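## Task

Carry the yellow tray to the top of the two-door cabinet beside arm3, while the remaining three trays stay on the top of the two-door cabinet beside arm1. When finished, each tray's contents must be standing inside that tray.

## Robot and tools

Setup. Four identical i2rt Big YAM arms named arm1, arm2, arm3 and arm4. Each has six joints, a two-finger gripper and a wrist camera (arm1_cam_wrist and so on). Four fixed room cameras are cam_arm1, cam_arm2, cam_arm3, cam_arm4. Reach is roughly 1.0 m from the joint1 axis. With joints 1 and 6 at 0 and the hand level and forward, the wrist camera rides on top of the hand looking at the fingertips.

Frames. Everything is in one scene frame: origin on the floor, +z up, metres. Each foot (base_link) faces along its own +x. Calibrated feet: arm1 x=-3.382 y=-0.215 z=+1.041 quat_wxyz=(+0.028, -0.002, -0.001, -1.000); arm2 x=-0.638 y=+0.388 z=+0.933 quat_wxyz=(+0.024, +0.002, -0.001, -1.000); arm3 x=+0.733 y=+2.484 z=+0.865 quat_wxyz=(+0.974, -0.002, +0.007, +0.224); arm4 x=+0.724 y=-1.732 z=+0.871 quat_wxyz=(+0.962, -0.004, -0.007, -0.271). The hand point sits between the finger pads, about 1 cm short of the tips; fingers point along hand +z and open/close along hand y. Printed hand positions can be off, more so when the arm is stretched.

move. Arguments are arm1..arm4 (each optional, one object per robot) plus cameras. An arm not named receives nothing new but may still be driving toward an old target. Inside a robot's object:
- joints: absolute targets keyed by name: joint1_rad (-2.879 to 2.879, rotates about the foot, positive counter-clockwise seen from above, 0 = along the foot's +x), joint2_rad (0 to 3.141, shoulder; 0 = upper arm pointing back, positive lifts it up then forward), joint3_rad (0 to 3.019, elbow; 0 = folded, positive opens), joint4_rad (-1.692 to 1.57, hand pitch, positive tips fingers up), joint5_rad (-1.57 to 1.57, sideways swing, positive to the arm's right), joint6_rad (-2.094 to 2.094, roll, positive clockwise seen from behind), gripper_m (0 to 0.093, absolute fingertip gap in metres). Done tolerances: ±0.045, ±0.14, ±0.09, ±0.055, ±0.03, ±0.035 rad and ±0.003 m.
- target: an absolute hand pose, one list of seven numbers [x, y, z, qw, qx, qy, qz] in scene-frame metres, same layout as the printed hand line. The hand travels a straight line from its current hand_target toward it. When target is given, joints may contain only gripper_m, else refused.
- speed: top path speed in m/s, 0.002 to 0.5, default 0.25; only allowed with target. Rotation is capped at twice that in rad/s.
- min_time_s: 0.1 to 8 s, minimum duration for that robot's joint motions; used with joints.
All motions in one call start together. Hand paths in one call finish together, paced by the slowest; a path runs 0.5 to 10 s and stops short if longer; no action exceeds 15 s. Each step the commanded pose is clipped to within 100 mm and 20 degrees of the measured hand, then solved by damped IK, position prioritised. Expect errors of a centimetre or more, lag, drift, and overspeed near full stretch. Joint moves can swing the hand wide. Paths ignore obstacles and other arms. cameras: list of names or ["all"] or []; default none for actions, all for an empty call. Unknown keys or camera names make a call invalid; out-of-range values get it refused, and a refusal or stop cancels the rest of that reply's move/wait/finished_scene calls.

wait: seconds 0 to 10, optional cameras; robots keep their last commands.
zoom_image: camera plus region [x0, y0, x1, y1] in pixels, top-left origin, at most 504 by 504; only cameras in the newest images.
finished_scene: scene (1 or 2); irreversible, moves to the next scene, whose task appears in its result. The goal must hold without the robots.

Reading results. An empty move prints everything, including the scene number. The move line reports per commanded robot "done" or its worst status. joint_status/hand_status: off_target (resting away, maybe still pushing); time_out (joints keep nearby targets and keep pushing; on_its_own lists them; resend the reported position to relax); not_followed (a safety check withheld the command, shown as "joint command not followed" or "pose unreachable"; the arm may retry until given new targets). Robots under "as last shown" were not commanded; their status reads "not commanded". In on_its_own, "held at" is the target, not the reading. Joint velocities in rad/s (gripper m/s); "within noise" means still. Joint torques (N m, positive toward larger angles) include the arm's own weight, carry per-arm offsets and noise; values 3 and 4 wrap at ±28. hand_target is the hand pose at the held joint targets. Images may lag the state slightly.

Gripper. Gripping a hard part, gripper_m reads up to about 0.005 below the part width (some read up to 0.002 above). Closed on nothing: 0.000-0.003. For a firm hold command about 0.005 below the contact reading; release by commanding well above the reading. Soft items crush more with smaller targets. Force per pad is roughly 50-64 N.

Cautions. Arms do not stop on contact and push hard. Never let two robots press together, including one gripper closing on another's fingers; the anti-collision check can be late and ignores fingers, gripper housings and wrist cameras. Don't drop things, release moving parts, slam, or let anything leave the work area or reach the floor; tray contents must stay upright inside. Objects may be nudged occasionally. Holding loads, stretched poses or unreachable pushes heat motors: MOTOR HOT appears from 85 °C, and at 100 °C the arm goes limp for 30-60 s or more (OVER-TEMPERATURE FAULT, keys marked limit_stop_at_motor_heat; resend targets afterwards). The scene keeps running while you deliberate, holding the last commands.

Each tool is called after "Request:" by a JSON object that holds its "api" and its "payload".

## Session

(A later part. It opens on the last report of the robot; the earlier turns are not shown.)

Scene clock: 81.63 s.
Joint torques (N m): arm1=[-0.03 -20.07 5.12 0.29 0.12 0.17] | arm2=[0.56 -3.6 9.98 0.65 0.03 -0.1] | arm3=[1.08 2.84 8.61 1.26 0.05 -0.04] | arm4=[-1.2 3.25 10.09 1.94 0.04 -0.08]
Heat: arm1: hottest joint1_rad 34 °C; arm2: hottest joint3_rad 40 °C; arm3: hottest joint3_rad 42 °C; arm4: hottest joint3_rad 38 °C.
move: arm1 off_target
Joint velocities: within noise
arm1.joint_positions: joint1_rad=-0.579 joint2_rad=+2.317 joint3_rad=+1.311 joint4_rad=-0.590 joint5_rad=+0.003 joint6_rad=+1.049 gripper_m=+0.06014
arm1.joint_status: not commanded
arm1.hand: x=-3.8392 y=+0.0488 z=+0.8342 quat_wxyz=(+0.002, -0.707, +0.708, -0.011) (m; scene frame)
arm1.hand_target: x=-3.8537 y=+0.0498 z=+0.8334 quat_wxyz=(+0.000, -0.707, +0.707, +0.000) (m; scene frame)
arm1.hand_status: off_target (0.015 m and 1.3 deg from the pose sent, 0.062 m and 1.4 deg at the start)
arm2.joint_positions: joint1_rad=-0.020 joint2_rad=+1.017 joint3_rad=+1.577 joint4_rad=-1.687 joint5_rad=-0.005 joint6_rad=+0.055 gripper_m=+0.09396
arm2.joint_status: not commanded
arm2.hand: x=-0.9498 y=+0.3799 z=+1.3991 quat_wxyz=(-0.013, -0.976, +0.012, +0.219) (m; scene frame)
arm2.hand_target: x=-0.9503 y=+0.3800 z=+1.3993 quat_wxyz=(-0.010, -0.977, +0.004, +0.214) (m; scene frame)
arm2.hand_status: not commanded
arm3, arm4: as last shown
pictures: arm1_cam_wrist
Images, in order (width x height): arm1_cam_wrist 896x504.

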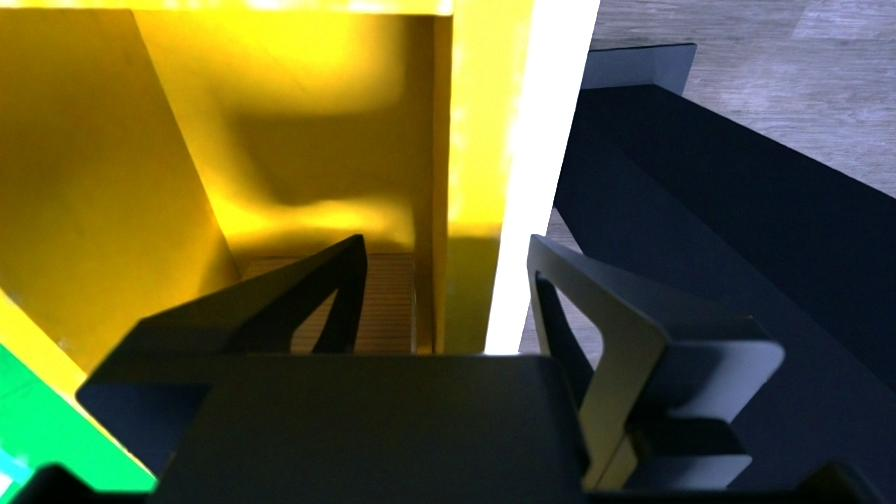

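Request:
{"api": "move", "payload": {"arm1": {"target":[-3.847,0.05,0.833,0,0.7071,-0.7071,0],"speed":0.1}}}

Request:
{"api": "move", "payload": {"arm1": {"joints":{"gripper_m":0.004}}, "cameras": ["arm1_cam_wrist"]}}

Request:
{"api": "move", "payload": {"arm1": {"target":[-3.847,0.05,0.88,0,0.7071,-0.7071,0],"speed":0.1}, "cameras": ["arm1_cam_wrist","cam_arm1"]}}

Request:
{"api": "zoom_image", "payload": {"camera": "cam_arm1", "region": [310, 130, 460, 260]}}

Scene clock: 86.63 s.
Joint torques (N m): arm1=[-0.5 -21.01 3.66 0.39 0.16 0.1] | arm2=[0.62 -3.49 9.94 0.62 0.04 -0.1] | arm3=[1.14 3.02 8.62 1.25 0.03 -0.04] | arm4=[-0.85 3.84 9.78 1.81 0.02 -0.08]
Heat: arm1: hottest joint1_rad 34 °C; arm2: hottest joint3_rad 40 °C; arm3: hottest joint3_rad 42 °C; arm4: hottest joint3_rad 39 °C.
move: arm1 done
Joint velocities: within noise
arm1.joint_positions: joint1_rad=-0.579 joint2_rad=+2.317 joint3_rad=+1.311 joint4_rad=-0.579 joint5_rad=+0.003 joint6_rad=+1.049 gripper_m=+0.06014
arm1.joint_status: not commanded
arm1.hand: x=-3.8418 y=+0.0503 z=+0.8341 quat_wxyz=(+0.001, -0.707, +0.708, -0.005) (m; scene frame)
arm1.hand_target: x=-3.8470 y=+0.0500 z=+0.8331 quat_wxyz=(+0.000, -0.707, +0.707, +0.000) (m; scene frame)
arm1.hand_status: done (0.005 m and 0.6 deg from the pose sent, 0.008 m and 1.3 deg at the start)
arm2, arm3, arm4: as last shown
pictures: none

Scene clock: 87.47 s.
Joint torques (N m): arm1=[-0.38 -20.37 3.71 0.16 0.28 0.09] | arm2=[0.67 -3.55 9.89 0.62 0.05 -0.09] | arm3=[1.08 3.02 8.7 1.32 0.05 -0.03] | arm4=[-0.85 3.66 9.99 1.96 0.06 -0.08]
Heat: arm1: hottest joint1_rad 34 °C; arm2: hottest joint3_rad 40 °C; arm3: hottest joint3_rad 43 °C; arm4: hottest joint3_rad 39 °C.
move: arm1 off_target
Joint velocities: within noise
arm1.joint_positions: joint1_rad=-0.579 joint2_rad=+2.312 joint3_rad=+1.311 joint4_rad=-0.573 joint5_rad=-0.001 joint6_rad=+1.052 gripper_m=+0.01134
arm1.joint_status: gripper_m off_target (ended at +0.01136, target +0.00400)
arm1.hand: x=-3.8447 y=+0.0514 z=+0.8366 quat_wxyz=(-0.002, -0.706, +0.708, -0.001) (m; scene frame)
arm1.hand_target: x=-3.8469 y=+0.0499 z=+0.8330 quat_wxyz=(+0.000, -0.707, +0.707, +0.000) (m; scene frame)
arm1.hand_status: not commanded
arm2, arm3, arm4: as last shown
pictures: arm1_cam_wrist
Images, in order (width x height): arm1_cam_wrist 896x504.

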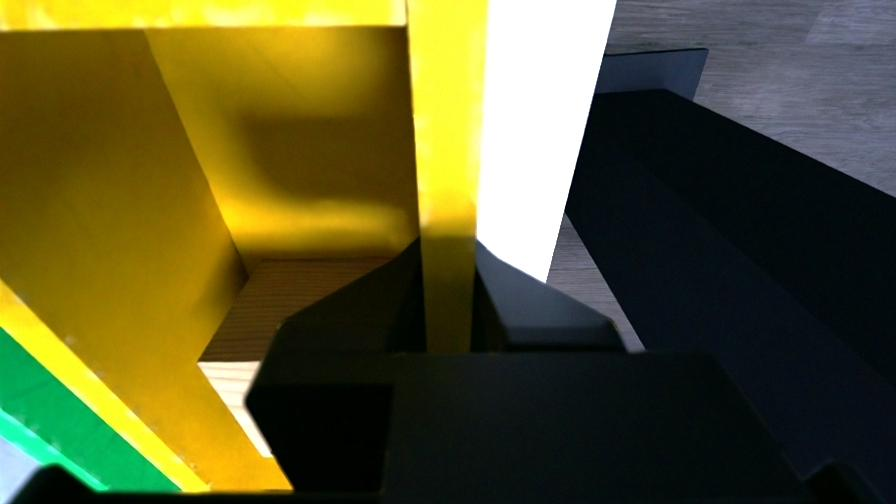

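Scene clock: 88.70 s.
Joint torques (N m): arm1=[-0.5 -25.11 3.69 -0.46 -0.24 0.08] | arm2=[0.38 -3.31 9.96 0.64 0.06 -0.11] | arm3=[0.91 2.84 8.68 1.28 0.03 -0.03] | arm4=[-0.67 3.55 9.85 1.8 0.02 -0.1]
Heat: arm1: hottest joint1_rad 34 °C; arm2: hottest joint3_rad 40 °C; arm3: hottest joint3_rad 43 °C; arm4: hottest joint3_rad 39 °C.
move: arm1 off_target
Joint velocities: within noise
arm1.joint_positions: joint1_rad=-0.579 joint2_rad=+2.268 joint3_rad=+1.290 joint4_rad=-0.639 joint5_rad=+0.011 joint6_rad=+1.052 gripper_m=+0.01132
arm1.joint_status: not commanded
arm1.hand: x=-3.8315 y=+0.0462 z=+0.8547 quat_wxyz=(+0.009, -0.706, +0.708, -0.020) (m; scene frame)
arm1.hand_target: x=-3.8466 y=+0.0498 z=+0.8795 quat_wxyz=(+0.000, -0.707, +0.707, +0.000) (m; scene frame)
arm1.hand_status: off_target (0.030 m and 2.5 deg from the pose sent, 0.043 m and 0.3 deg at the start)
arm2, arm3, arm4: as last shown
pictures: arm1_cam_wrist, cam_arm1
Images, in order (width x height): arm1_cam_wrist 896x504, cam_arm1 896x504.

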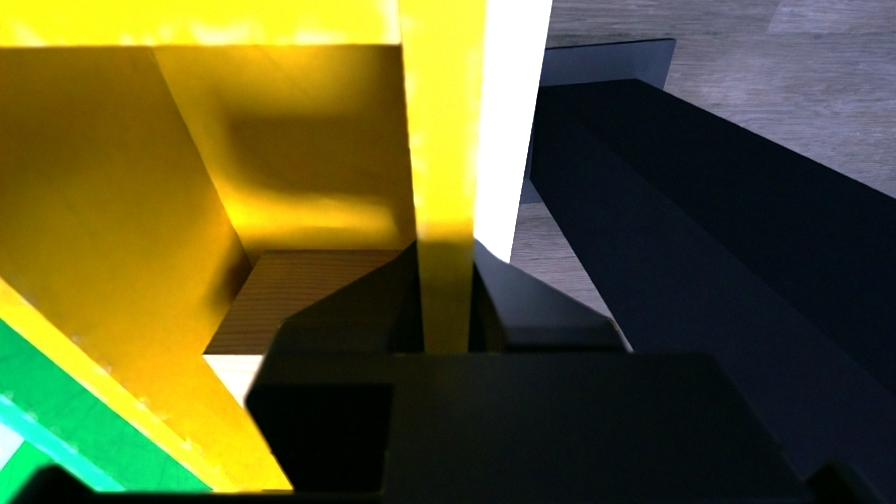

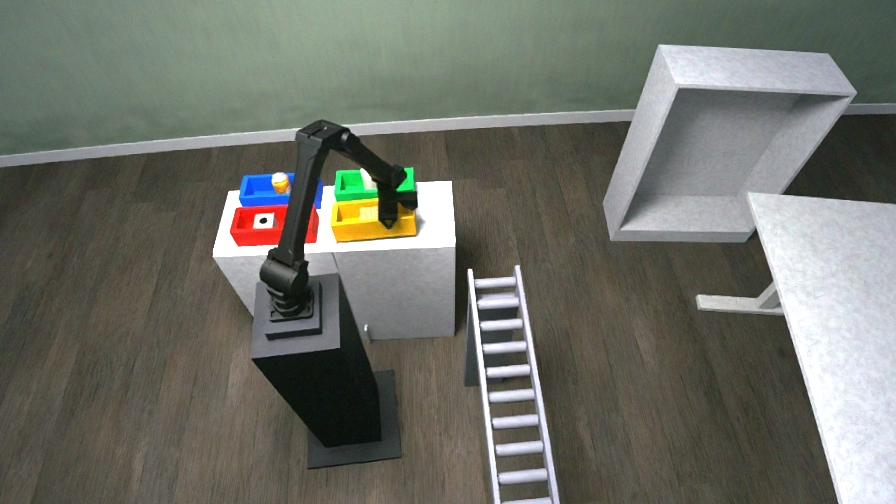

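Scaled by 3.360 from the camera's 896x504 image, which has a finer 1280x720 frame.

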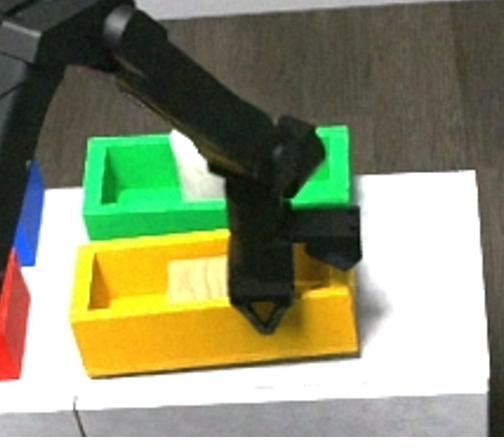

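Request:
{"api": "move", "payload": {"arm1": {"target":[-3.83,0.05,1.12,0,0.7071,-0.7071,0],"speed":0.15}}}

Request:
{"api": "move", "payload": {"arm1": {"target":[-3.70,0.34,1.15,0,0.924,-0.383,0],"speed":0.2}}}

Request:
{"api": "move", "payload": {"arm1": {"target":[-3.48,0.40,1.16,0,1,0,0],"speed":0.2}, "cameras": ["arm1_cam_wrist","cam_arm1","cam_arm2"]}}

Request:
{"api": "zoom_image", "payload": {"camera": "cam_arm1", "region": [300, 130, 600, 430]}}

Request:
{"api": "zoom_image", "payload": {"camera": "cam_arm2", "region": [670, 0, 896, 280]}}

Scene clock: 103.17 s.
Joint torques (N m): arm1=[-1.61 -21.3 9.85 -0.66 -0.21 -0.05] | arm2=[0.79 -3.31 9.91 0.64 0.04 -0.1] | arm3=[1.2 2.84 8.61 1.31 0.04 -0.04] | arm4=[-0.85 3.66 10.04 1.95 0.03 -0.1]
Heat: arm1: hottest joint1_rad 34 °C; arm2: hottest joint3_rad 41 °C; arm3: hottest joint3_rad 43 °C; arm4: hottest joint3_rad 39 °C.
move: arm1 off_target
Joint velocities: within noise
arm1.joint_positions: joint1_rad=-0.579 joint2_rad=+1.827 joint3_rad=+1.305 joint4_rad=-1.134 joint5_rad=+0.012 joint6_rad=+1.052 gripper_m=+0.01132
arm1.joint_status: not commanded
arm1.hand: x=-3.8084 y=+0.0341 z=+1.0841 quat_wxyz=(+0.015, -0.705, +0.708, -0.039) (m; scene frame)
arm1.hand_target: x=-3.8281 y=+0.0490 z=+1.1204 quat_wxyz=(+0.000, -0.707, +0.707, +0.000) (m; scene frame)
arm1.hand_status: off_target (0.045 m and 4.8 deg from the pose sent, 0.265 m and 2.5 deg at the start)
arm2, arm3, arm4: as last shown
pictures: none

Scene clock: 106.17 s.
Joint torques (N m): arm1=[-1.08 -24.41 11.11 -1.33 -0.37 -0.01] | arm2=[0.56 -3.49 9.88 0.61 0.04 -0.09] | arm3=[1.03 3.02 8.69 1.24 0.05 -0.04] | arm4=[-0.85 3.6 10.02 1.87 0.06 -0.06]
Heat: arm1: hottest joint1_rad 34 °C; arm2: hottest joint3_rad 41 °C; arm3: hottest joint3_rad 43 °C; arm4: hottest joint3_rad 39 °C.
move: arm1 off_target
Joint velocities: within noise
arm1.joint_positions: joint1_rad=-1.103 joint2_rad=+2.080 joint3_rad=+1.810 joint4_rad=-1.356 joint5_rad=+0.012 joint6_rad=-0.248 gripper_m=+0.01132
arm1.joint_status: not commanded
arm1.hand: x=-3.6901 y=+0.3238 z=+1.1196 quat_wxyz=(-0.013, -0.921, +0.388, -0.024) (m; scene frame)
arm1.hand_target: x=-3.6991 y=+0.3385 z=+1.1501 quat_wxyz=(+0.001, -0.924, +0.383, +0.000) (m; scene frame)
arm1.hand_status: off_target (0.036 m and 3.2 deg from the pose sent, 0.331 m and 45.4 deg at the start)
arm2, arm3, arm4: as last shown
pictures: none

Scene clock: 109.13 s.
Joint torques (N m): arm1=[-1.26 -26.81 8.49 -0.95 0.03 -0.05] | arm2=[0.67 -3.49 9.89 0.59 0.04 -0.11] | arm3=[1.03 2.84 8.64 1.26 0.04 -0.05] | arm4=[-0.73 3.14 9.94 1.77 -0.01 -0.11]
Heat: arm1: hottest joint1_rad 34 °C; arm2: hottest joint3_rad 41 °C; arm3: hottest joint3_rad 43 °C; arm4: hottest joint3_rad 39 °C.
move: arm1 off_target
Joint velocities: within noise
arm1.joint_positions: joint1_rad=-1.463 joint2_rad=+2.059 joint3_rad=+1.789 joint4_rad=-1.352 joint5_rad=+0.001 joint6_rad=-1.401 gripper_m=+0.01131
arm1.joint_status: not commanded
arm1.hand: x=-3.4816 y=+0.3921 z=+1.1232 quat_wxyz=(-0.027, -1.000, +0.003, -0.003) (m; scene frame)
arm1.hand_target: x=-3.4800 y=+0.3991 z=+1.1595 quat_wxyz=(+0.000, -1.000, +0.000, +0.000) (m; scene frame)
arm1.hand_status: off_target (0.038 m and 3.1 deg from the pose sent, 0.227 m and 45.8 deg at the start)
arm2, arm3, arm4: as last shown
pictures: arm1_cam_wrist, cam_arm1, cam_arm2
Images, in order (width x height): arm1_cam_wrist 896x504, cam_arm1 896x504, cam_arm2 896x504.

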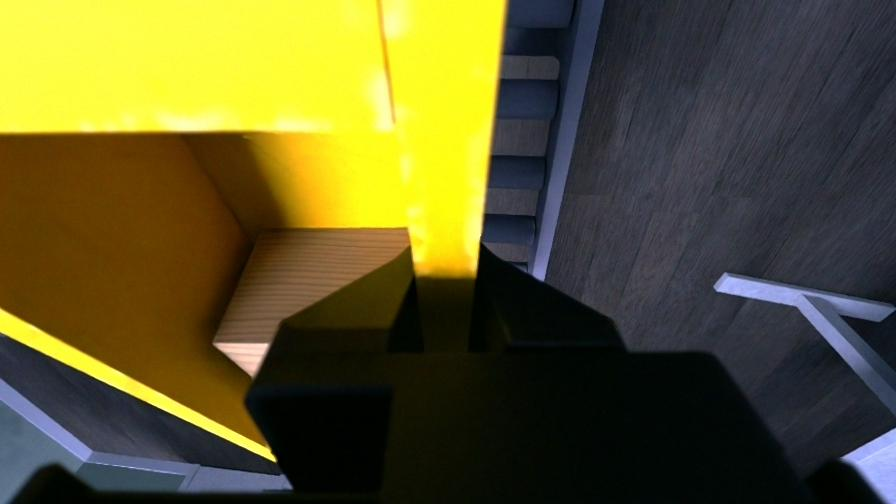

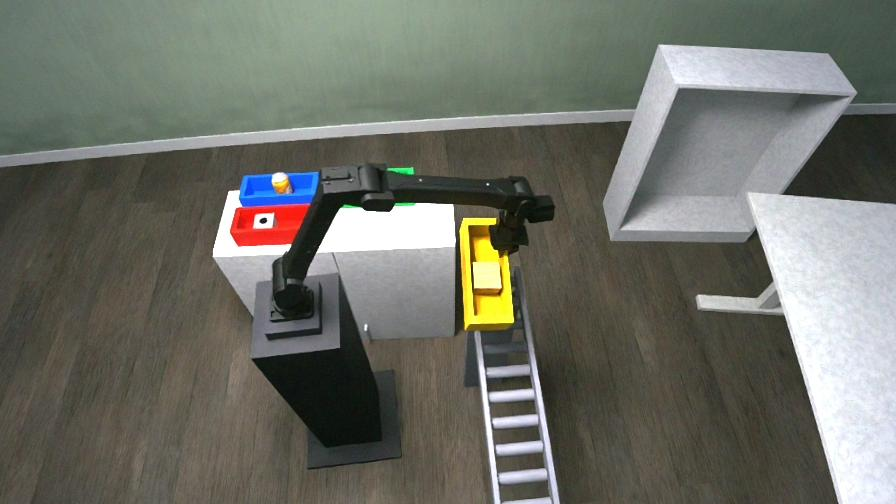

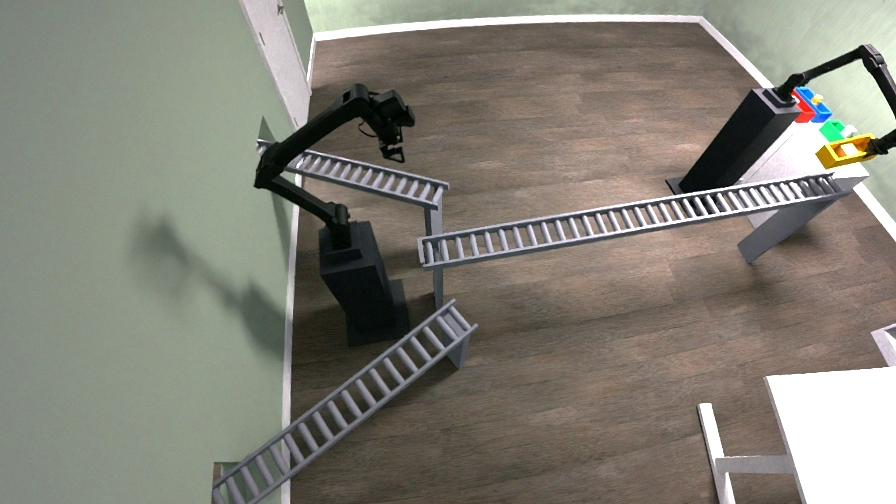

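Scaled by 1.680 from the camera's 896x504 image, which has a finer 1280x720 frame.

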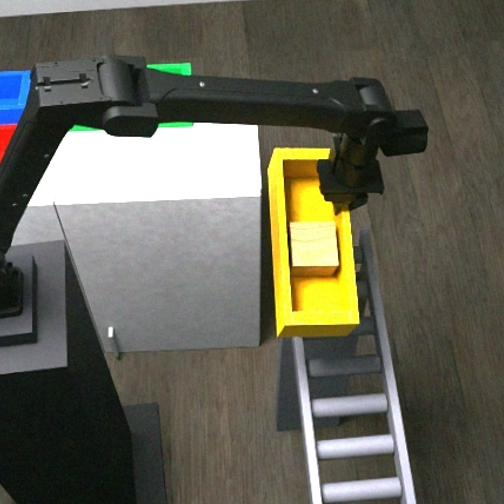

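Scaled by 1.800 from the camera's 896x504 image, which has a finer 1280x720 frame.

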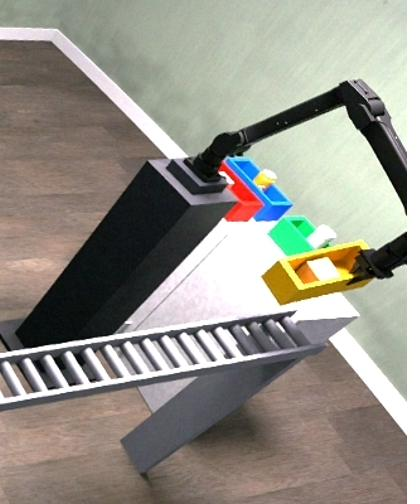

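Request:
{"api": "move", "payload": {"arm1": {"target":[-3.48,0.437,1.09,0.02,1,0,0],"speed":0.15}, "cameras": ["arm1_cam_wrist","cam_arm1","cam_arm2"]}}

Request:
{"api": "zoom_image", "payload": {"camera": "cam_arm1", "region": [400, 180, 600, 380]}}

Request:
{"api": "zoom_image", "payload": {"camera": "cam_arm2", "region": [720, 100, 896, 270]}}

Scene clock: 128.43 s.
Joint torques (N m): arm1=[-1.9 -28.22 10.25 -0.65 0.05 -0.02] | arm2=[0.62 -3.25 9.92 0.65 0.06 -0.11] | arm3=[1.08 2.78 8.66 1.29 0.05 -0.04] | arm4=[-0.56 3.43 10.04 1.95 0.05 -0.08]
Heat: arm1: hottest joint2_rad 35 °C; arm2: hottest joint3_rad 41 °C; arm3: hottest joint3_rad 43 °C; arm4: hottest joint3_rad 40 °C.
move: arm1 off_target
Joint velocities: within noise
arm1.joint_positions: joint1_rad=-1.465 joint2_rad=+2.225 joint3_rad=+1.865 joint4_rad=-1.333 joint5_rad=-0.004 joint6_rad=-1.415 gripper_m=+0.01131
arm1.joint_status: not commanded
arm1.hand: x=-3.4845 y=+0.4104 z=+1.0489 quat_wxyz=(-0.062, -0.998, -0.003, -0.005) (m; scene frame)
arm1.hand_target: x=-3.4794 y=+0.4346 z=+1.0905 quat_wxyz=(-0.020, -1.000, +0.000, +0.000) (m; scene frame)
arm1.hand_status: off_target (0.049 m and 4.8 deg from the pose sent, 0.056 m and 0.9 deg at the start)
arm2: as last shown
arm3.joint_positions: joint1_rad=+0.862 joint2_rad=+0.642 joint3_rad=+1.412 joint4_rad=-1.560 joint5_rad=+0.220 joint6_rad=+0.359 gripper_m=+0.09396
arm3.joint_status: not commanded
arm3.hand: x=+0.8287 y=+2.6760 z=+1.3667 quat_wxyz=(-0.322, +0.386, -0.838, -0.213) (m; scene frame)
arm3.hand_target: x=+0.8285 y=+2.6750 z=+1.3781 quat_wxyz=(-0.330, +0.382, -0.834, -0.223) (m; scene frame)
arm3.hand_status: not commanded
arm4.joint_positions: joint1_rad=+0.611 joint2_rad=+0.619 joint3_rad=+1.338 joint4_rad=-1.545 joint5_rad=+0.202 joint6_rad=+0.301 gripper_m=+0.09396
arm4.joint_status: not commanded
arm4.hand: x=+0.9262 y=-1.7486 z=+1.3507 quat_wxyz=(-0.379, -0.145, -0.914, +0.032) (m; scene frame)
arm4.hand_target: x=+0.9249 y=-1.7486 z=+1.3599 quat_wxyz=(-0.389, -0.145, -0.909, +0.029) (m; scene frame)
arm4.hand_status: not commanded
pictures: arm1_cam_wrist, cam_arm1, cam_arm2
Images, in order (width x height): arm1_cam_wrist 896x504, cam_arm1 896x504, cam_arm2 896x504.

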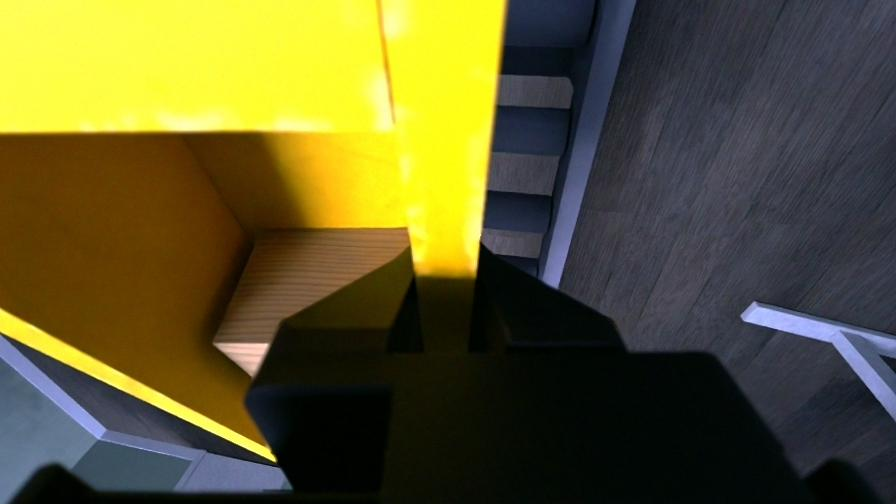

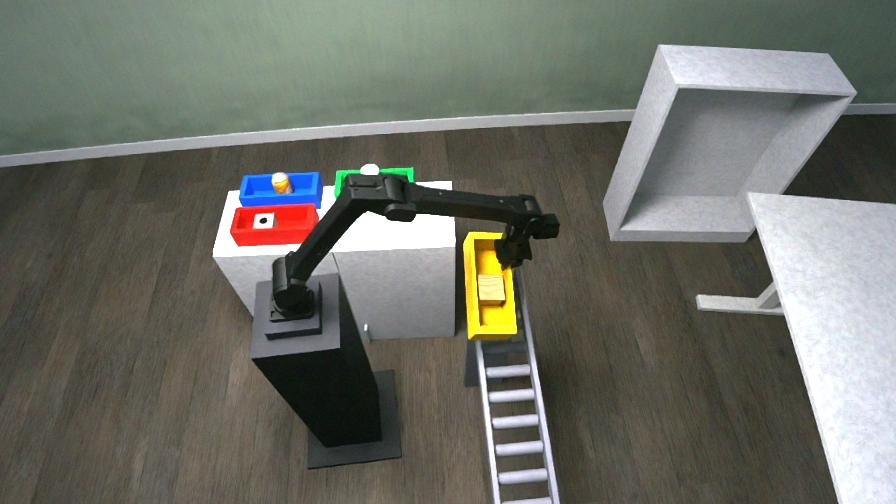

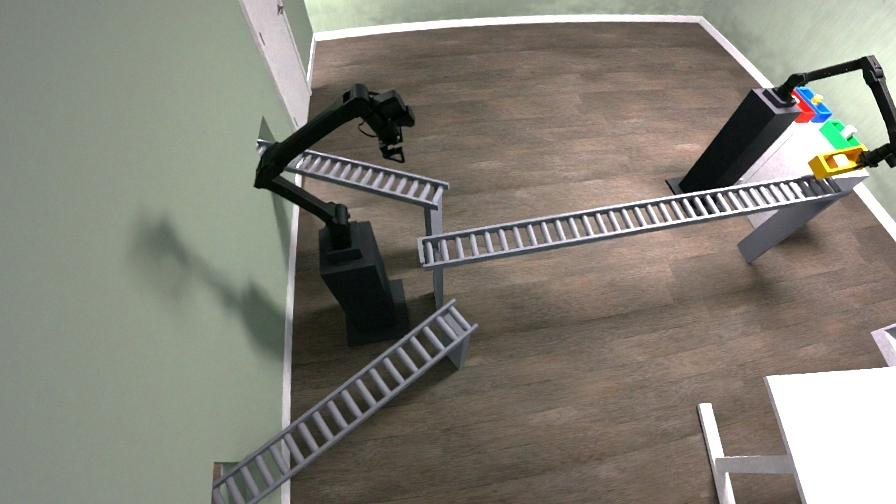

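Scaled by 2.520 from the camera's 896x504 image, which has a finer 1280x720 frame.

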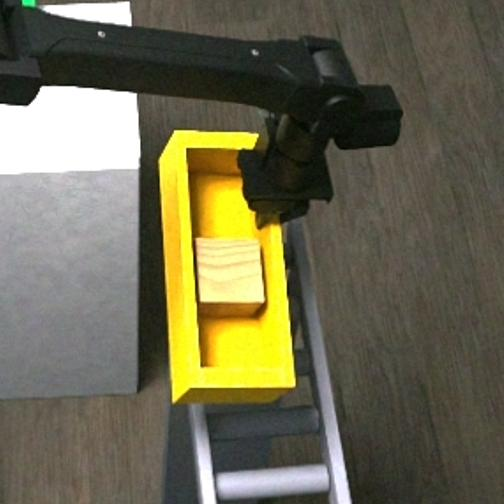

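Scaled by 2.864 from the camera's 896x504 image, which has a finer 1280x720 frame.

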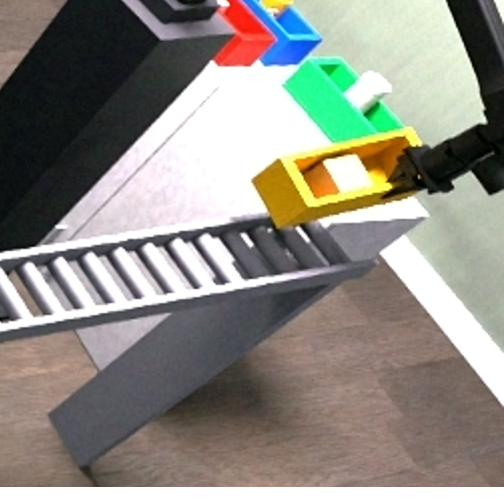

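Request:
{"api": "move", "payload": {"arm1": {"target":[-3.48,0.465,1.05,-0.04,1,0,0],"speed":0.15}, "cameras": ["arm1_cam_wrist","cam_arm1","cam_arm2"]}}

Request:
{"api": "zoom_image", "payload": {"camera": "cam_arm1", "region": [400, 180, 600, 380]}}

Request:
{"api": "zoom_image", "payload": {"camera": "cam_arm2", "region": [720, 100, 896, 270]}}

Scene clock: 134.27 s.
Joint torques (N m): arm1=[-1.96 -27.22 7.23 0.05 0.32 -0.03] | arm2=[0.91 -3.6 9.96 0.65 0.03 -0.11] | arm3=[1.03 2.78 8.66 1.25 0.04 -0.04] | arm4=[-0.56 4.07 9.98 1.94 0.06 -0.07]
Heat: arm1: hottest joint2_rad 36 °C; arm2: hottest joint3_rad 41 °C; arm3: hottest joint3_rad 44 °C; arm4: hottest joint3_rad 40 °C.
move: arm1 off_target
Joint velocities: within noise
arm1.joint_positions: joint1_rad=-1.467 joint2_rad=+2.249 joint3_rad=+1.865 joint4_rad=-1.141 joint5_rad=+0.007 joint6_rad=-1.415 gripper_m=+0.01131
arm1.joint_status: not commanded
arm1.hand: x=-3.4887 y=+0.4544 z=+1.0312 quat_wxyz=(+0.022, -1.000, -0.002, +0.002) (m; scene frame)
arm1.hand_target: x=-3.4800 y=+0.4646 z=+1.0501 quat_wxyz=(+0.040, -0.999, +0.000, +0.000) (m; scene frame)
arm1.hand_status: off_target (0.023 m and 2.1 deg from the pose sent, 0.055 m and 11.7 deg at the start)
arm2.joint_positions: joint1_rad=-0.020 joint2_rad=+1.017 joint3_rad=+1.577 joint4_rad=-1.687 joint5_rad=-0.005 joint6_rad=+0.055 gripper_m=+0.09396
arm2.joint_status: not commanded
arm2.hand: x=-0.9498 y=+0.3799 z=+1.3991 quat_wxyz=(-0.013, -0.976, +0.012, +0.219) (m; scene frame)
arm2.hand_target: x=-0.9503 y=+0.3800 z=+1.3993 quat_wxyz=(-0.010, -0.977, +0.004, +0.214) (m; scene frame)
arm2.hand_status: not commanded
arm3, arm4: as last shown
pictures: arm1_cam_wrist, cam_arm1, cam_arm2
Images, in order (width x height): arm1_cam_wrist 896x504, cam_arm1 896x504, cam_arm2 896x504.

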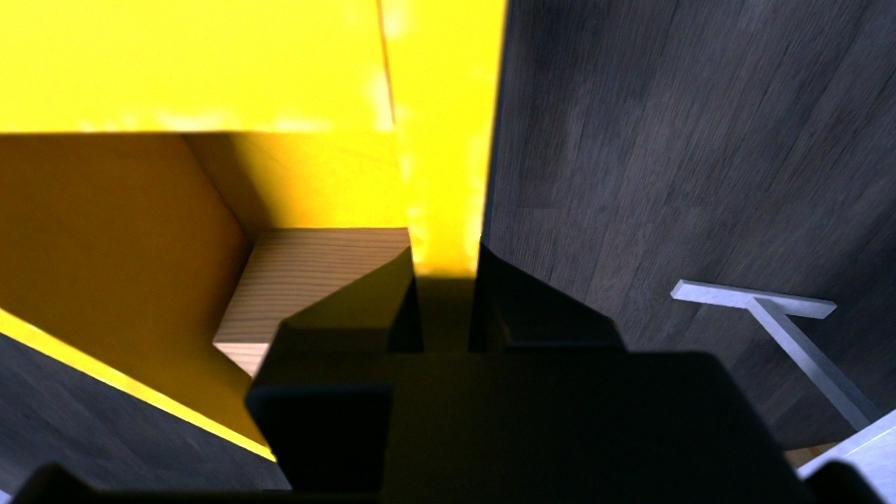

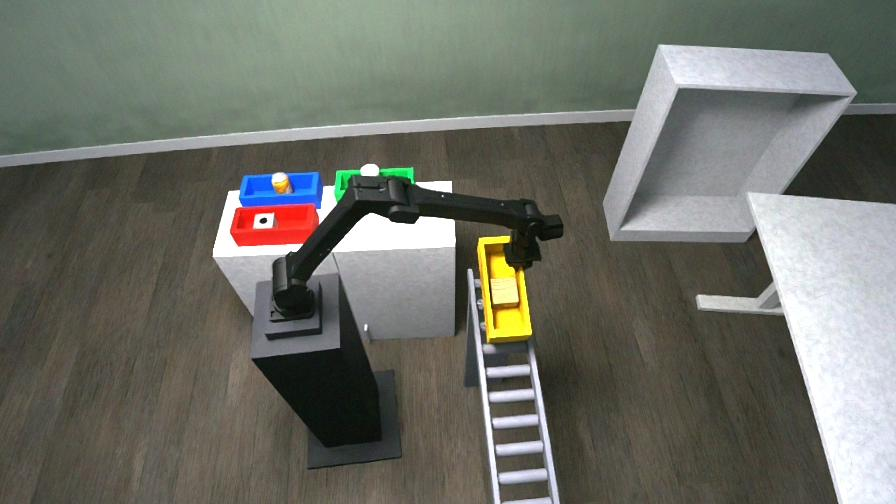

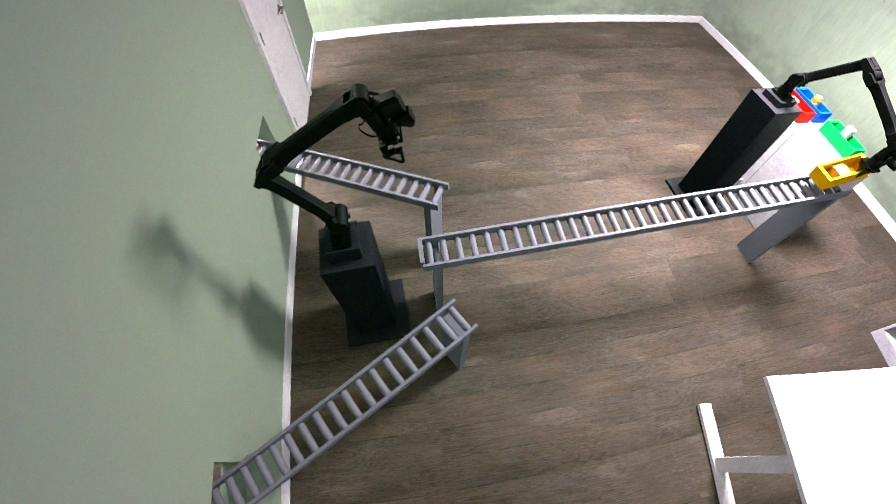

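Scaled by 2.520 from the camera's 896x504 image, which has a finer 1280x720 frame.

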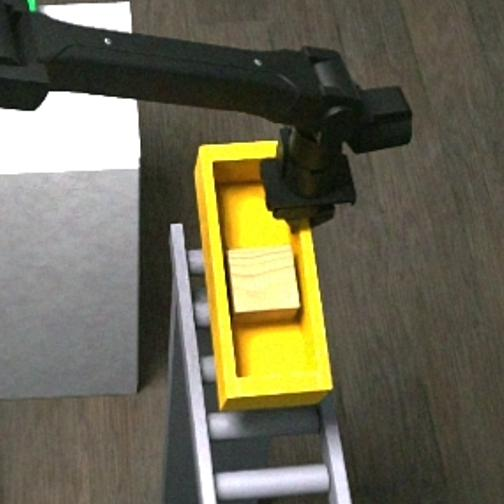

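Scaled by 2.864 from the camera's 896x504 image, which has a finer 1280x720 frame.

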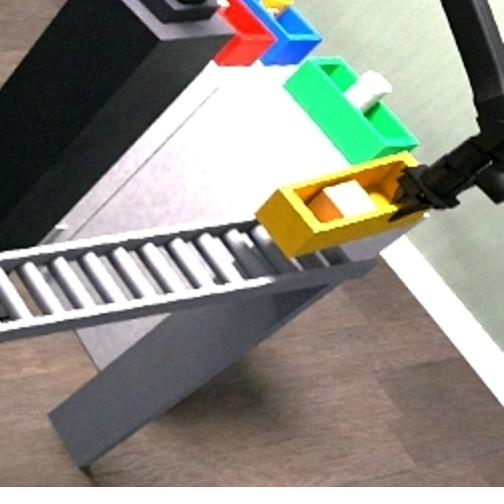

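Request:
{"api": "move", "payload": {"arm1": {"target":[-3.475,0.465,1.0,-0.04,1,0,0],"speed":0.1}, "cameras": ["arm1_cam_wrist","cam_arm1","cam_arm2"]}}

Request:
{"api": "zoom_image", "payload": {"camera": "cam_arm1", "region": [400, 180, 600, 380]}}

Request:
{"api": "zoom_image", "payload": {"camera": "cam_arm2", "region": [720, 100, 896, 270]}}

Scene clock: 140.77 s.
Joint torques (N m): arm1=[-1.61 -28.51 6.72 0.08 0.28 -0.05] | arm2=[0.67 -3.55 9.91 0.65 0.04 -0.11] | arm3=[1.14 2.78 8.64 1.24 0.05 -0.03] | arm4=[-1.26 3.37 10.02 1.8 0.07 -0.09]
Heat: arm1: hottest joint2_rad 36 °C; arm2: hottest joint3_rad 41 °C; arm3: hottest joint3_rad 44 °C; arm4: hottest joint3_rad 40 °C.
move: arm1 off_target
Joint velocities: within noise
arm1.joint_positions: joint1_rad=-1.476 joint2_rad=+2.313 joint3_rad=+1.827 joint4_rad=-1.044 joint5_rad=+0.007 joint6_rad=-1.421 gripper_m=+0.01131
arm1.joint_status: not commanded
arm1.hand: x=-3.4825 y=+0.4534 z=+0.9770 quat_wxyz=(+0.020, -1.000, -0.001, +0.001) (m; scene frame)
arm1.hand_target: x=-3.4750 y=+0.4646 z=+0.9999 quat_wxyz=(+0.040, -0.999, +0.000, +0.000) (m; scene frame)
arm1.hand_status: off_target (0.027 m and 2.3 deg from the pose sent, 0.036 m and 2.1 deg at the start)
arm2, arm3, arm4: as last shown
pictures: arm1_cam_wrist, cam_arm1, cam_arm2
Images, in order (width x height): arm1_cam_wrist 896x504, cam_arm1 896x504, cam_arm2 896x504.

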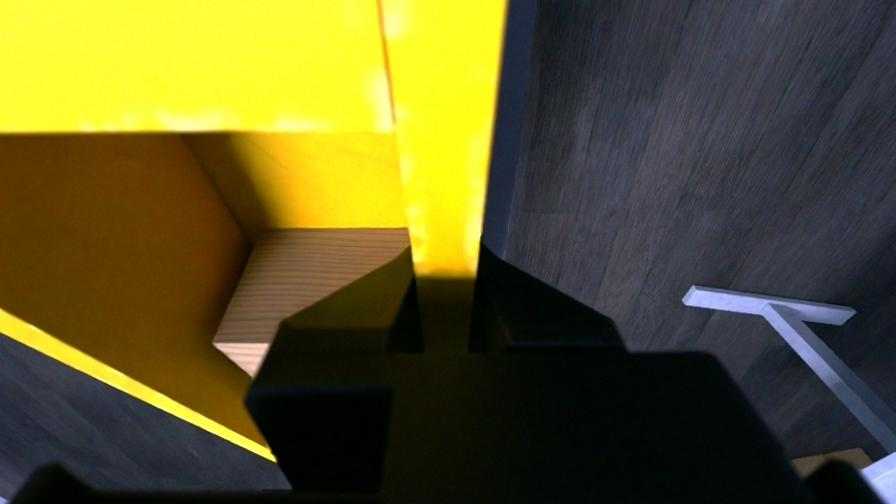

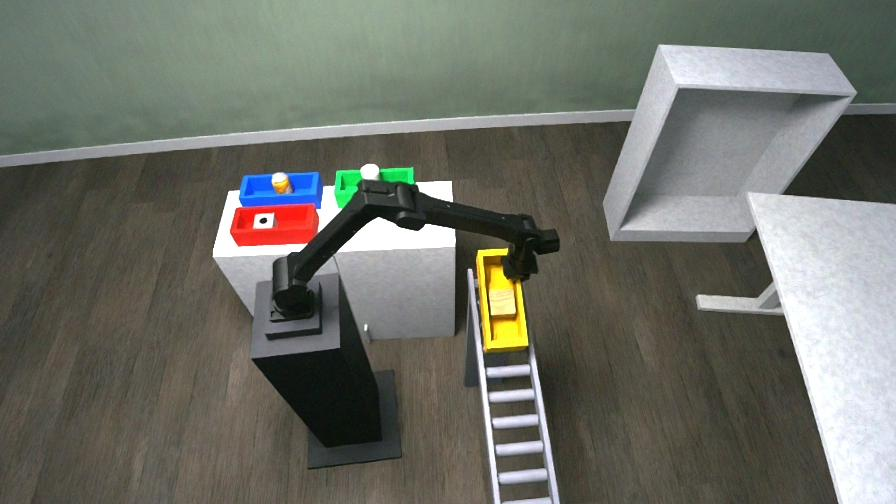

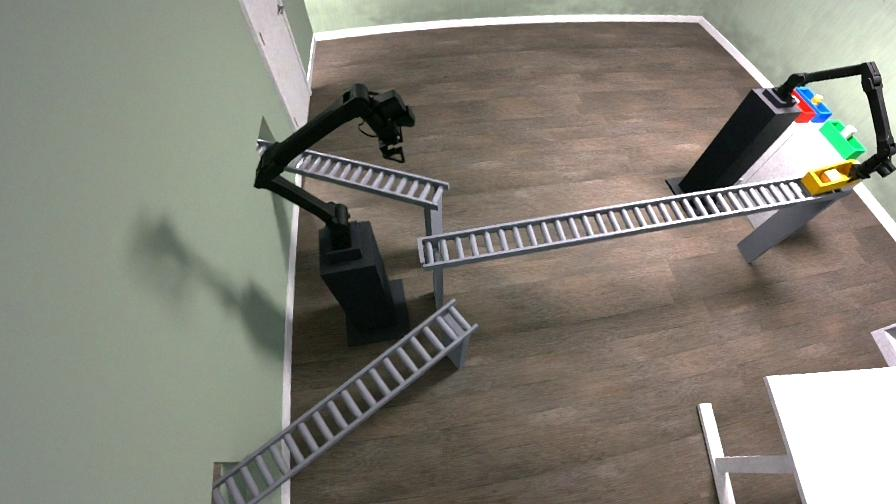

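Scaled by 2.520 from the camera's 896x504 image, which has a finer 1280x720 frame.

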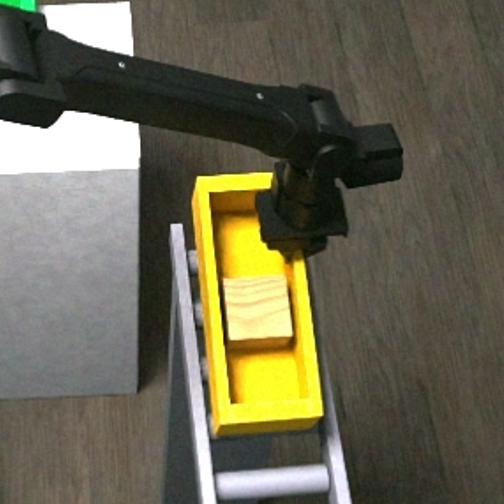

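Scaled by 2.864 from the camera's 896x504 image, which has a finer 1280x720 frame.

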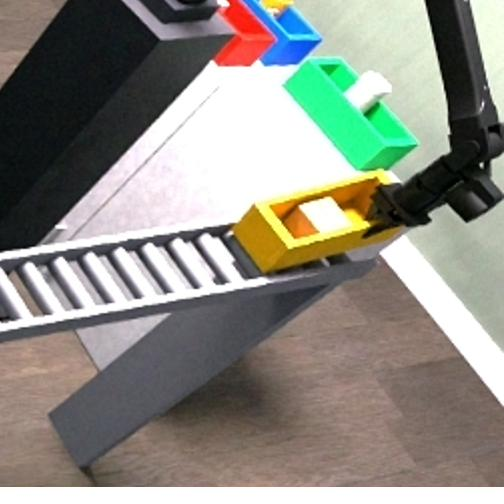

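Request:
{"api": "move", "payload": {"arm1": {"target":[-3.472,0.46,0.972,-0.04,1,0,0],"speed":0.1}, "cameras": ["arm1_cam_wrist","cam_arm1","cam_arm2"]}}

Request:
{"api": "zoom_image", "payload": {"camera": "cam_arm1", "region": [400, 180, 600, 380]}}

Request:
{"api": "zoom_image", "payload": {"camera": "cam_arm2", "region": [720, 100, 896, 270]}}

Scene clock: 145.47 s.
Joint torques (N m): arm1=[-1.61 -26.29 6.04 0.29 -0.03 0] | arm2=[0.79 -3.6 9.95 0.61 0.06 -0.1] | arm3=[1.08 2.84 8.66 1.25 0.04 -0.04] | arm4=[-1.38 3.96 9.88 2.02 0.03 -0.05]
Heat: arm1: hottest joint2_rad 37 °C; arm2: hottest joint3_rad 41 °C; arm3: hottest joint3_rad 44 °C; arm4: hottest joint3_rad 40 °C.
move: arm1 off_target
Joint velocities: within noise
arm1.joint_positions: joint1_rad=-1.481 joint2_rad=+2.318 joint3_rad=+1.796 joint4_rad=-0.988 joint5_rad=+0.013 joint6_rad=-1.428 gripper_m=+0.01131
arm1.joint_status: not commanded
arm1.hand: x=-3.4781 y=+0.4536 z=+0.9637 quat_wxyz=(+0.030, -1.000, -0.002, +0.000) (m; scene frame)
arm1.hand_target: x=-3.4721 y=+0.4599 z=+0.9721 quat_wxyz=(+0.040, -0.999, +0.000, +0.000) (m; scene frame)
arm1.hand_status: off_target (0.012 m and 1.1 deg from the pose sent, 0.013 m and 2.3 deg at the start)
arm2, arm3, arm4: as last shown
pictures: arm1_cam_wrist, cam_arm1, cam_arm2
Images, in order (width x height): arm1_cam_wrist 896x504, cam_arm1 896x504, cam_arm2 896x504.

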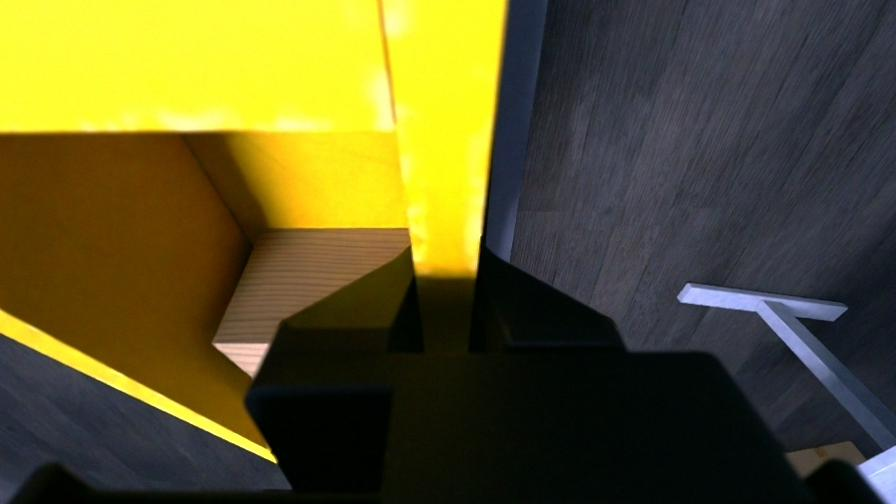

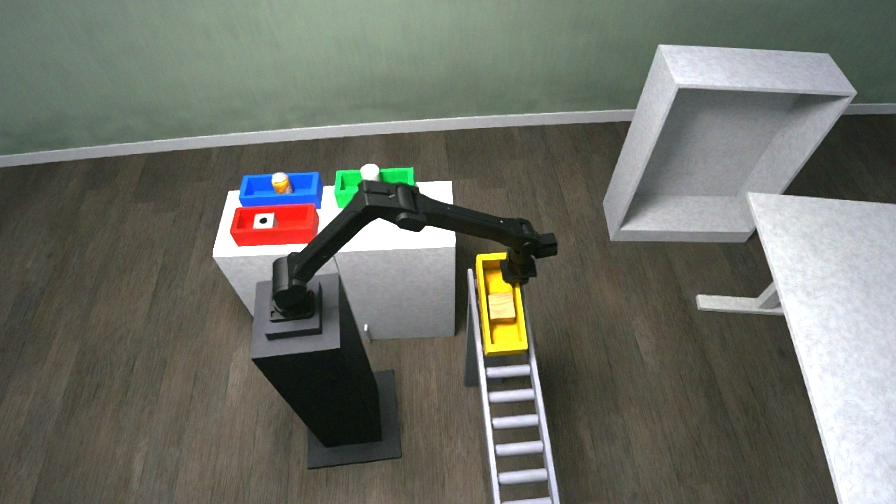

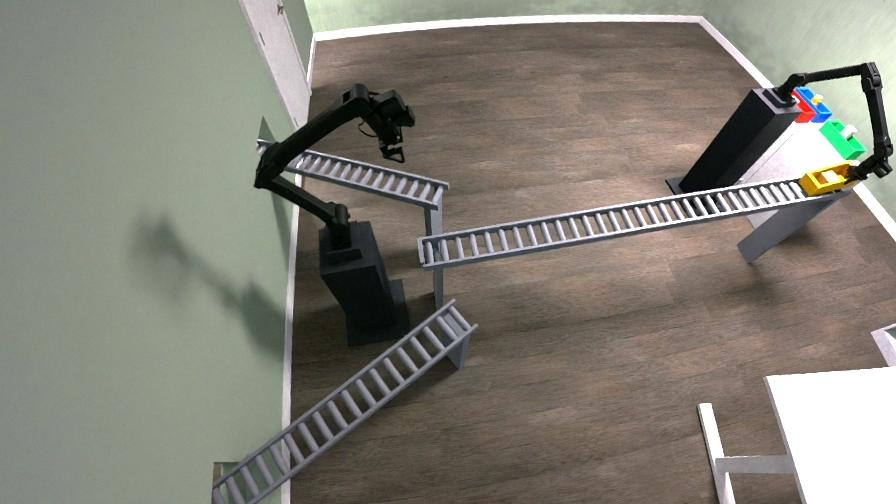

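Scaled by 2.520 from the camera's 896x504 image, which has a finer 1280x720 frame.

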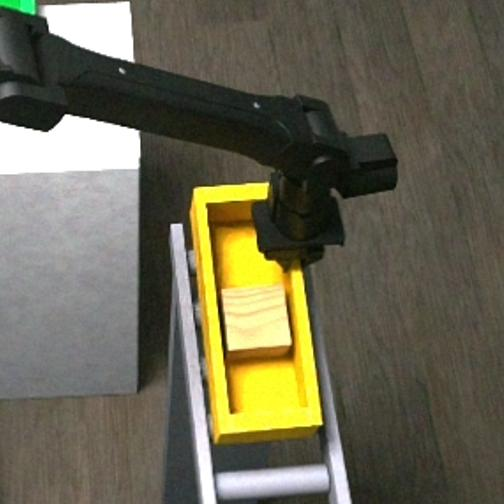

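Scaled by 2.864 from the camera's 896x504 image, which has a finer 1280x720 frame.

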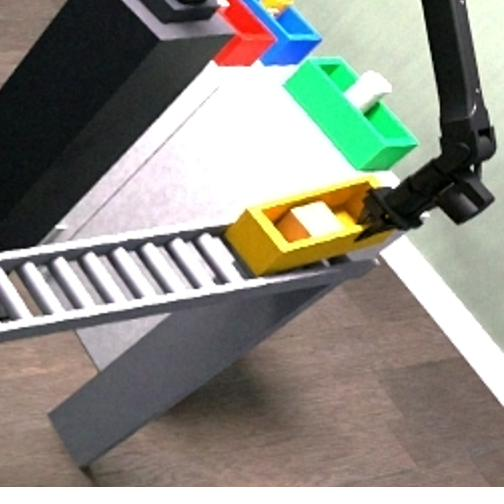

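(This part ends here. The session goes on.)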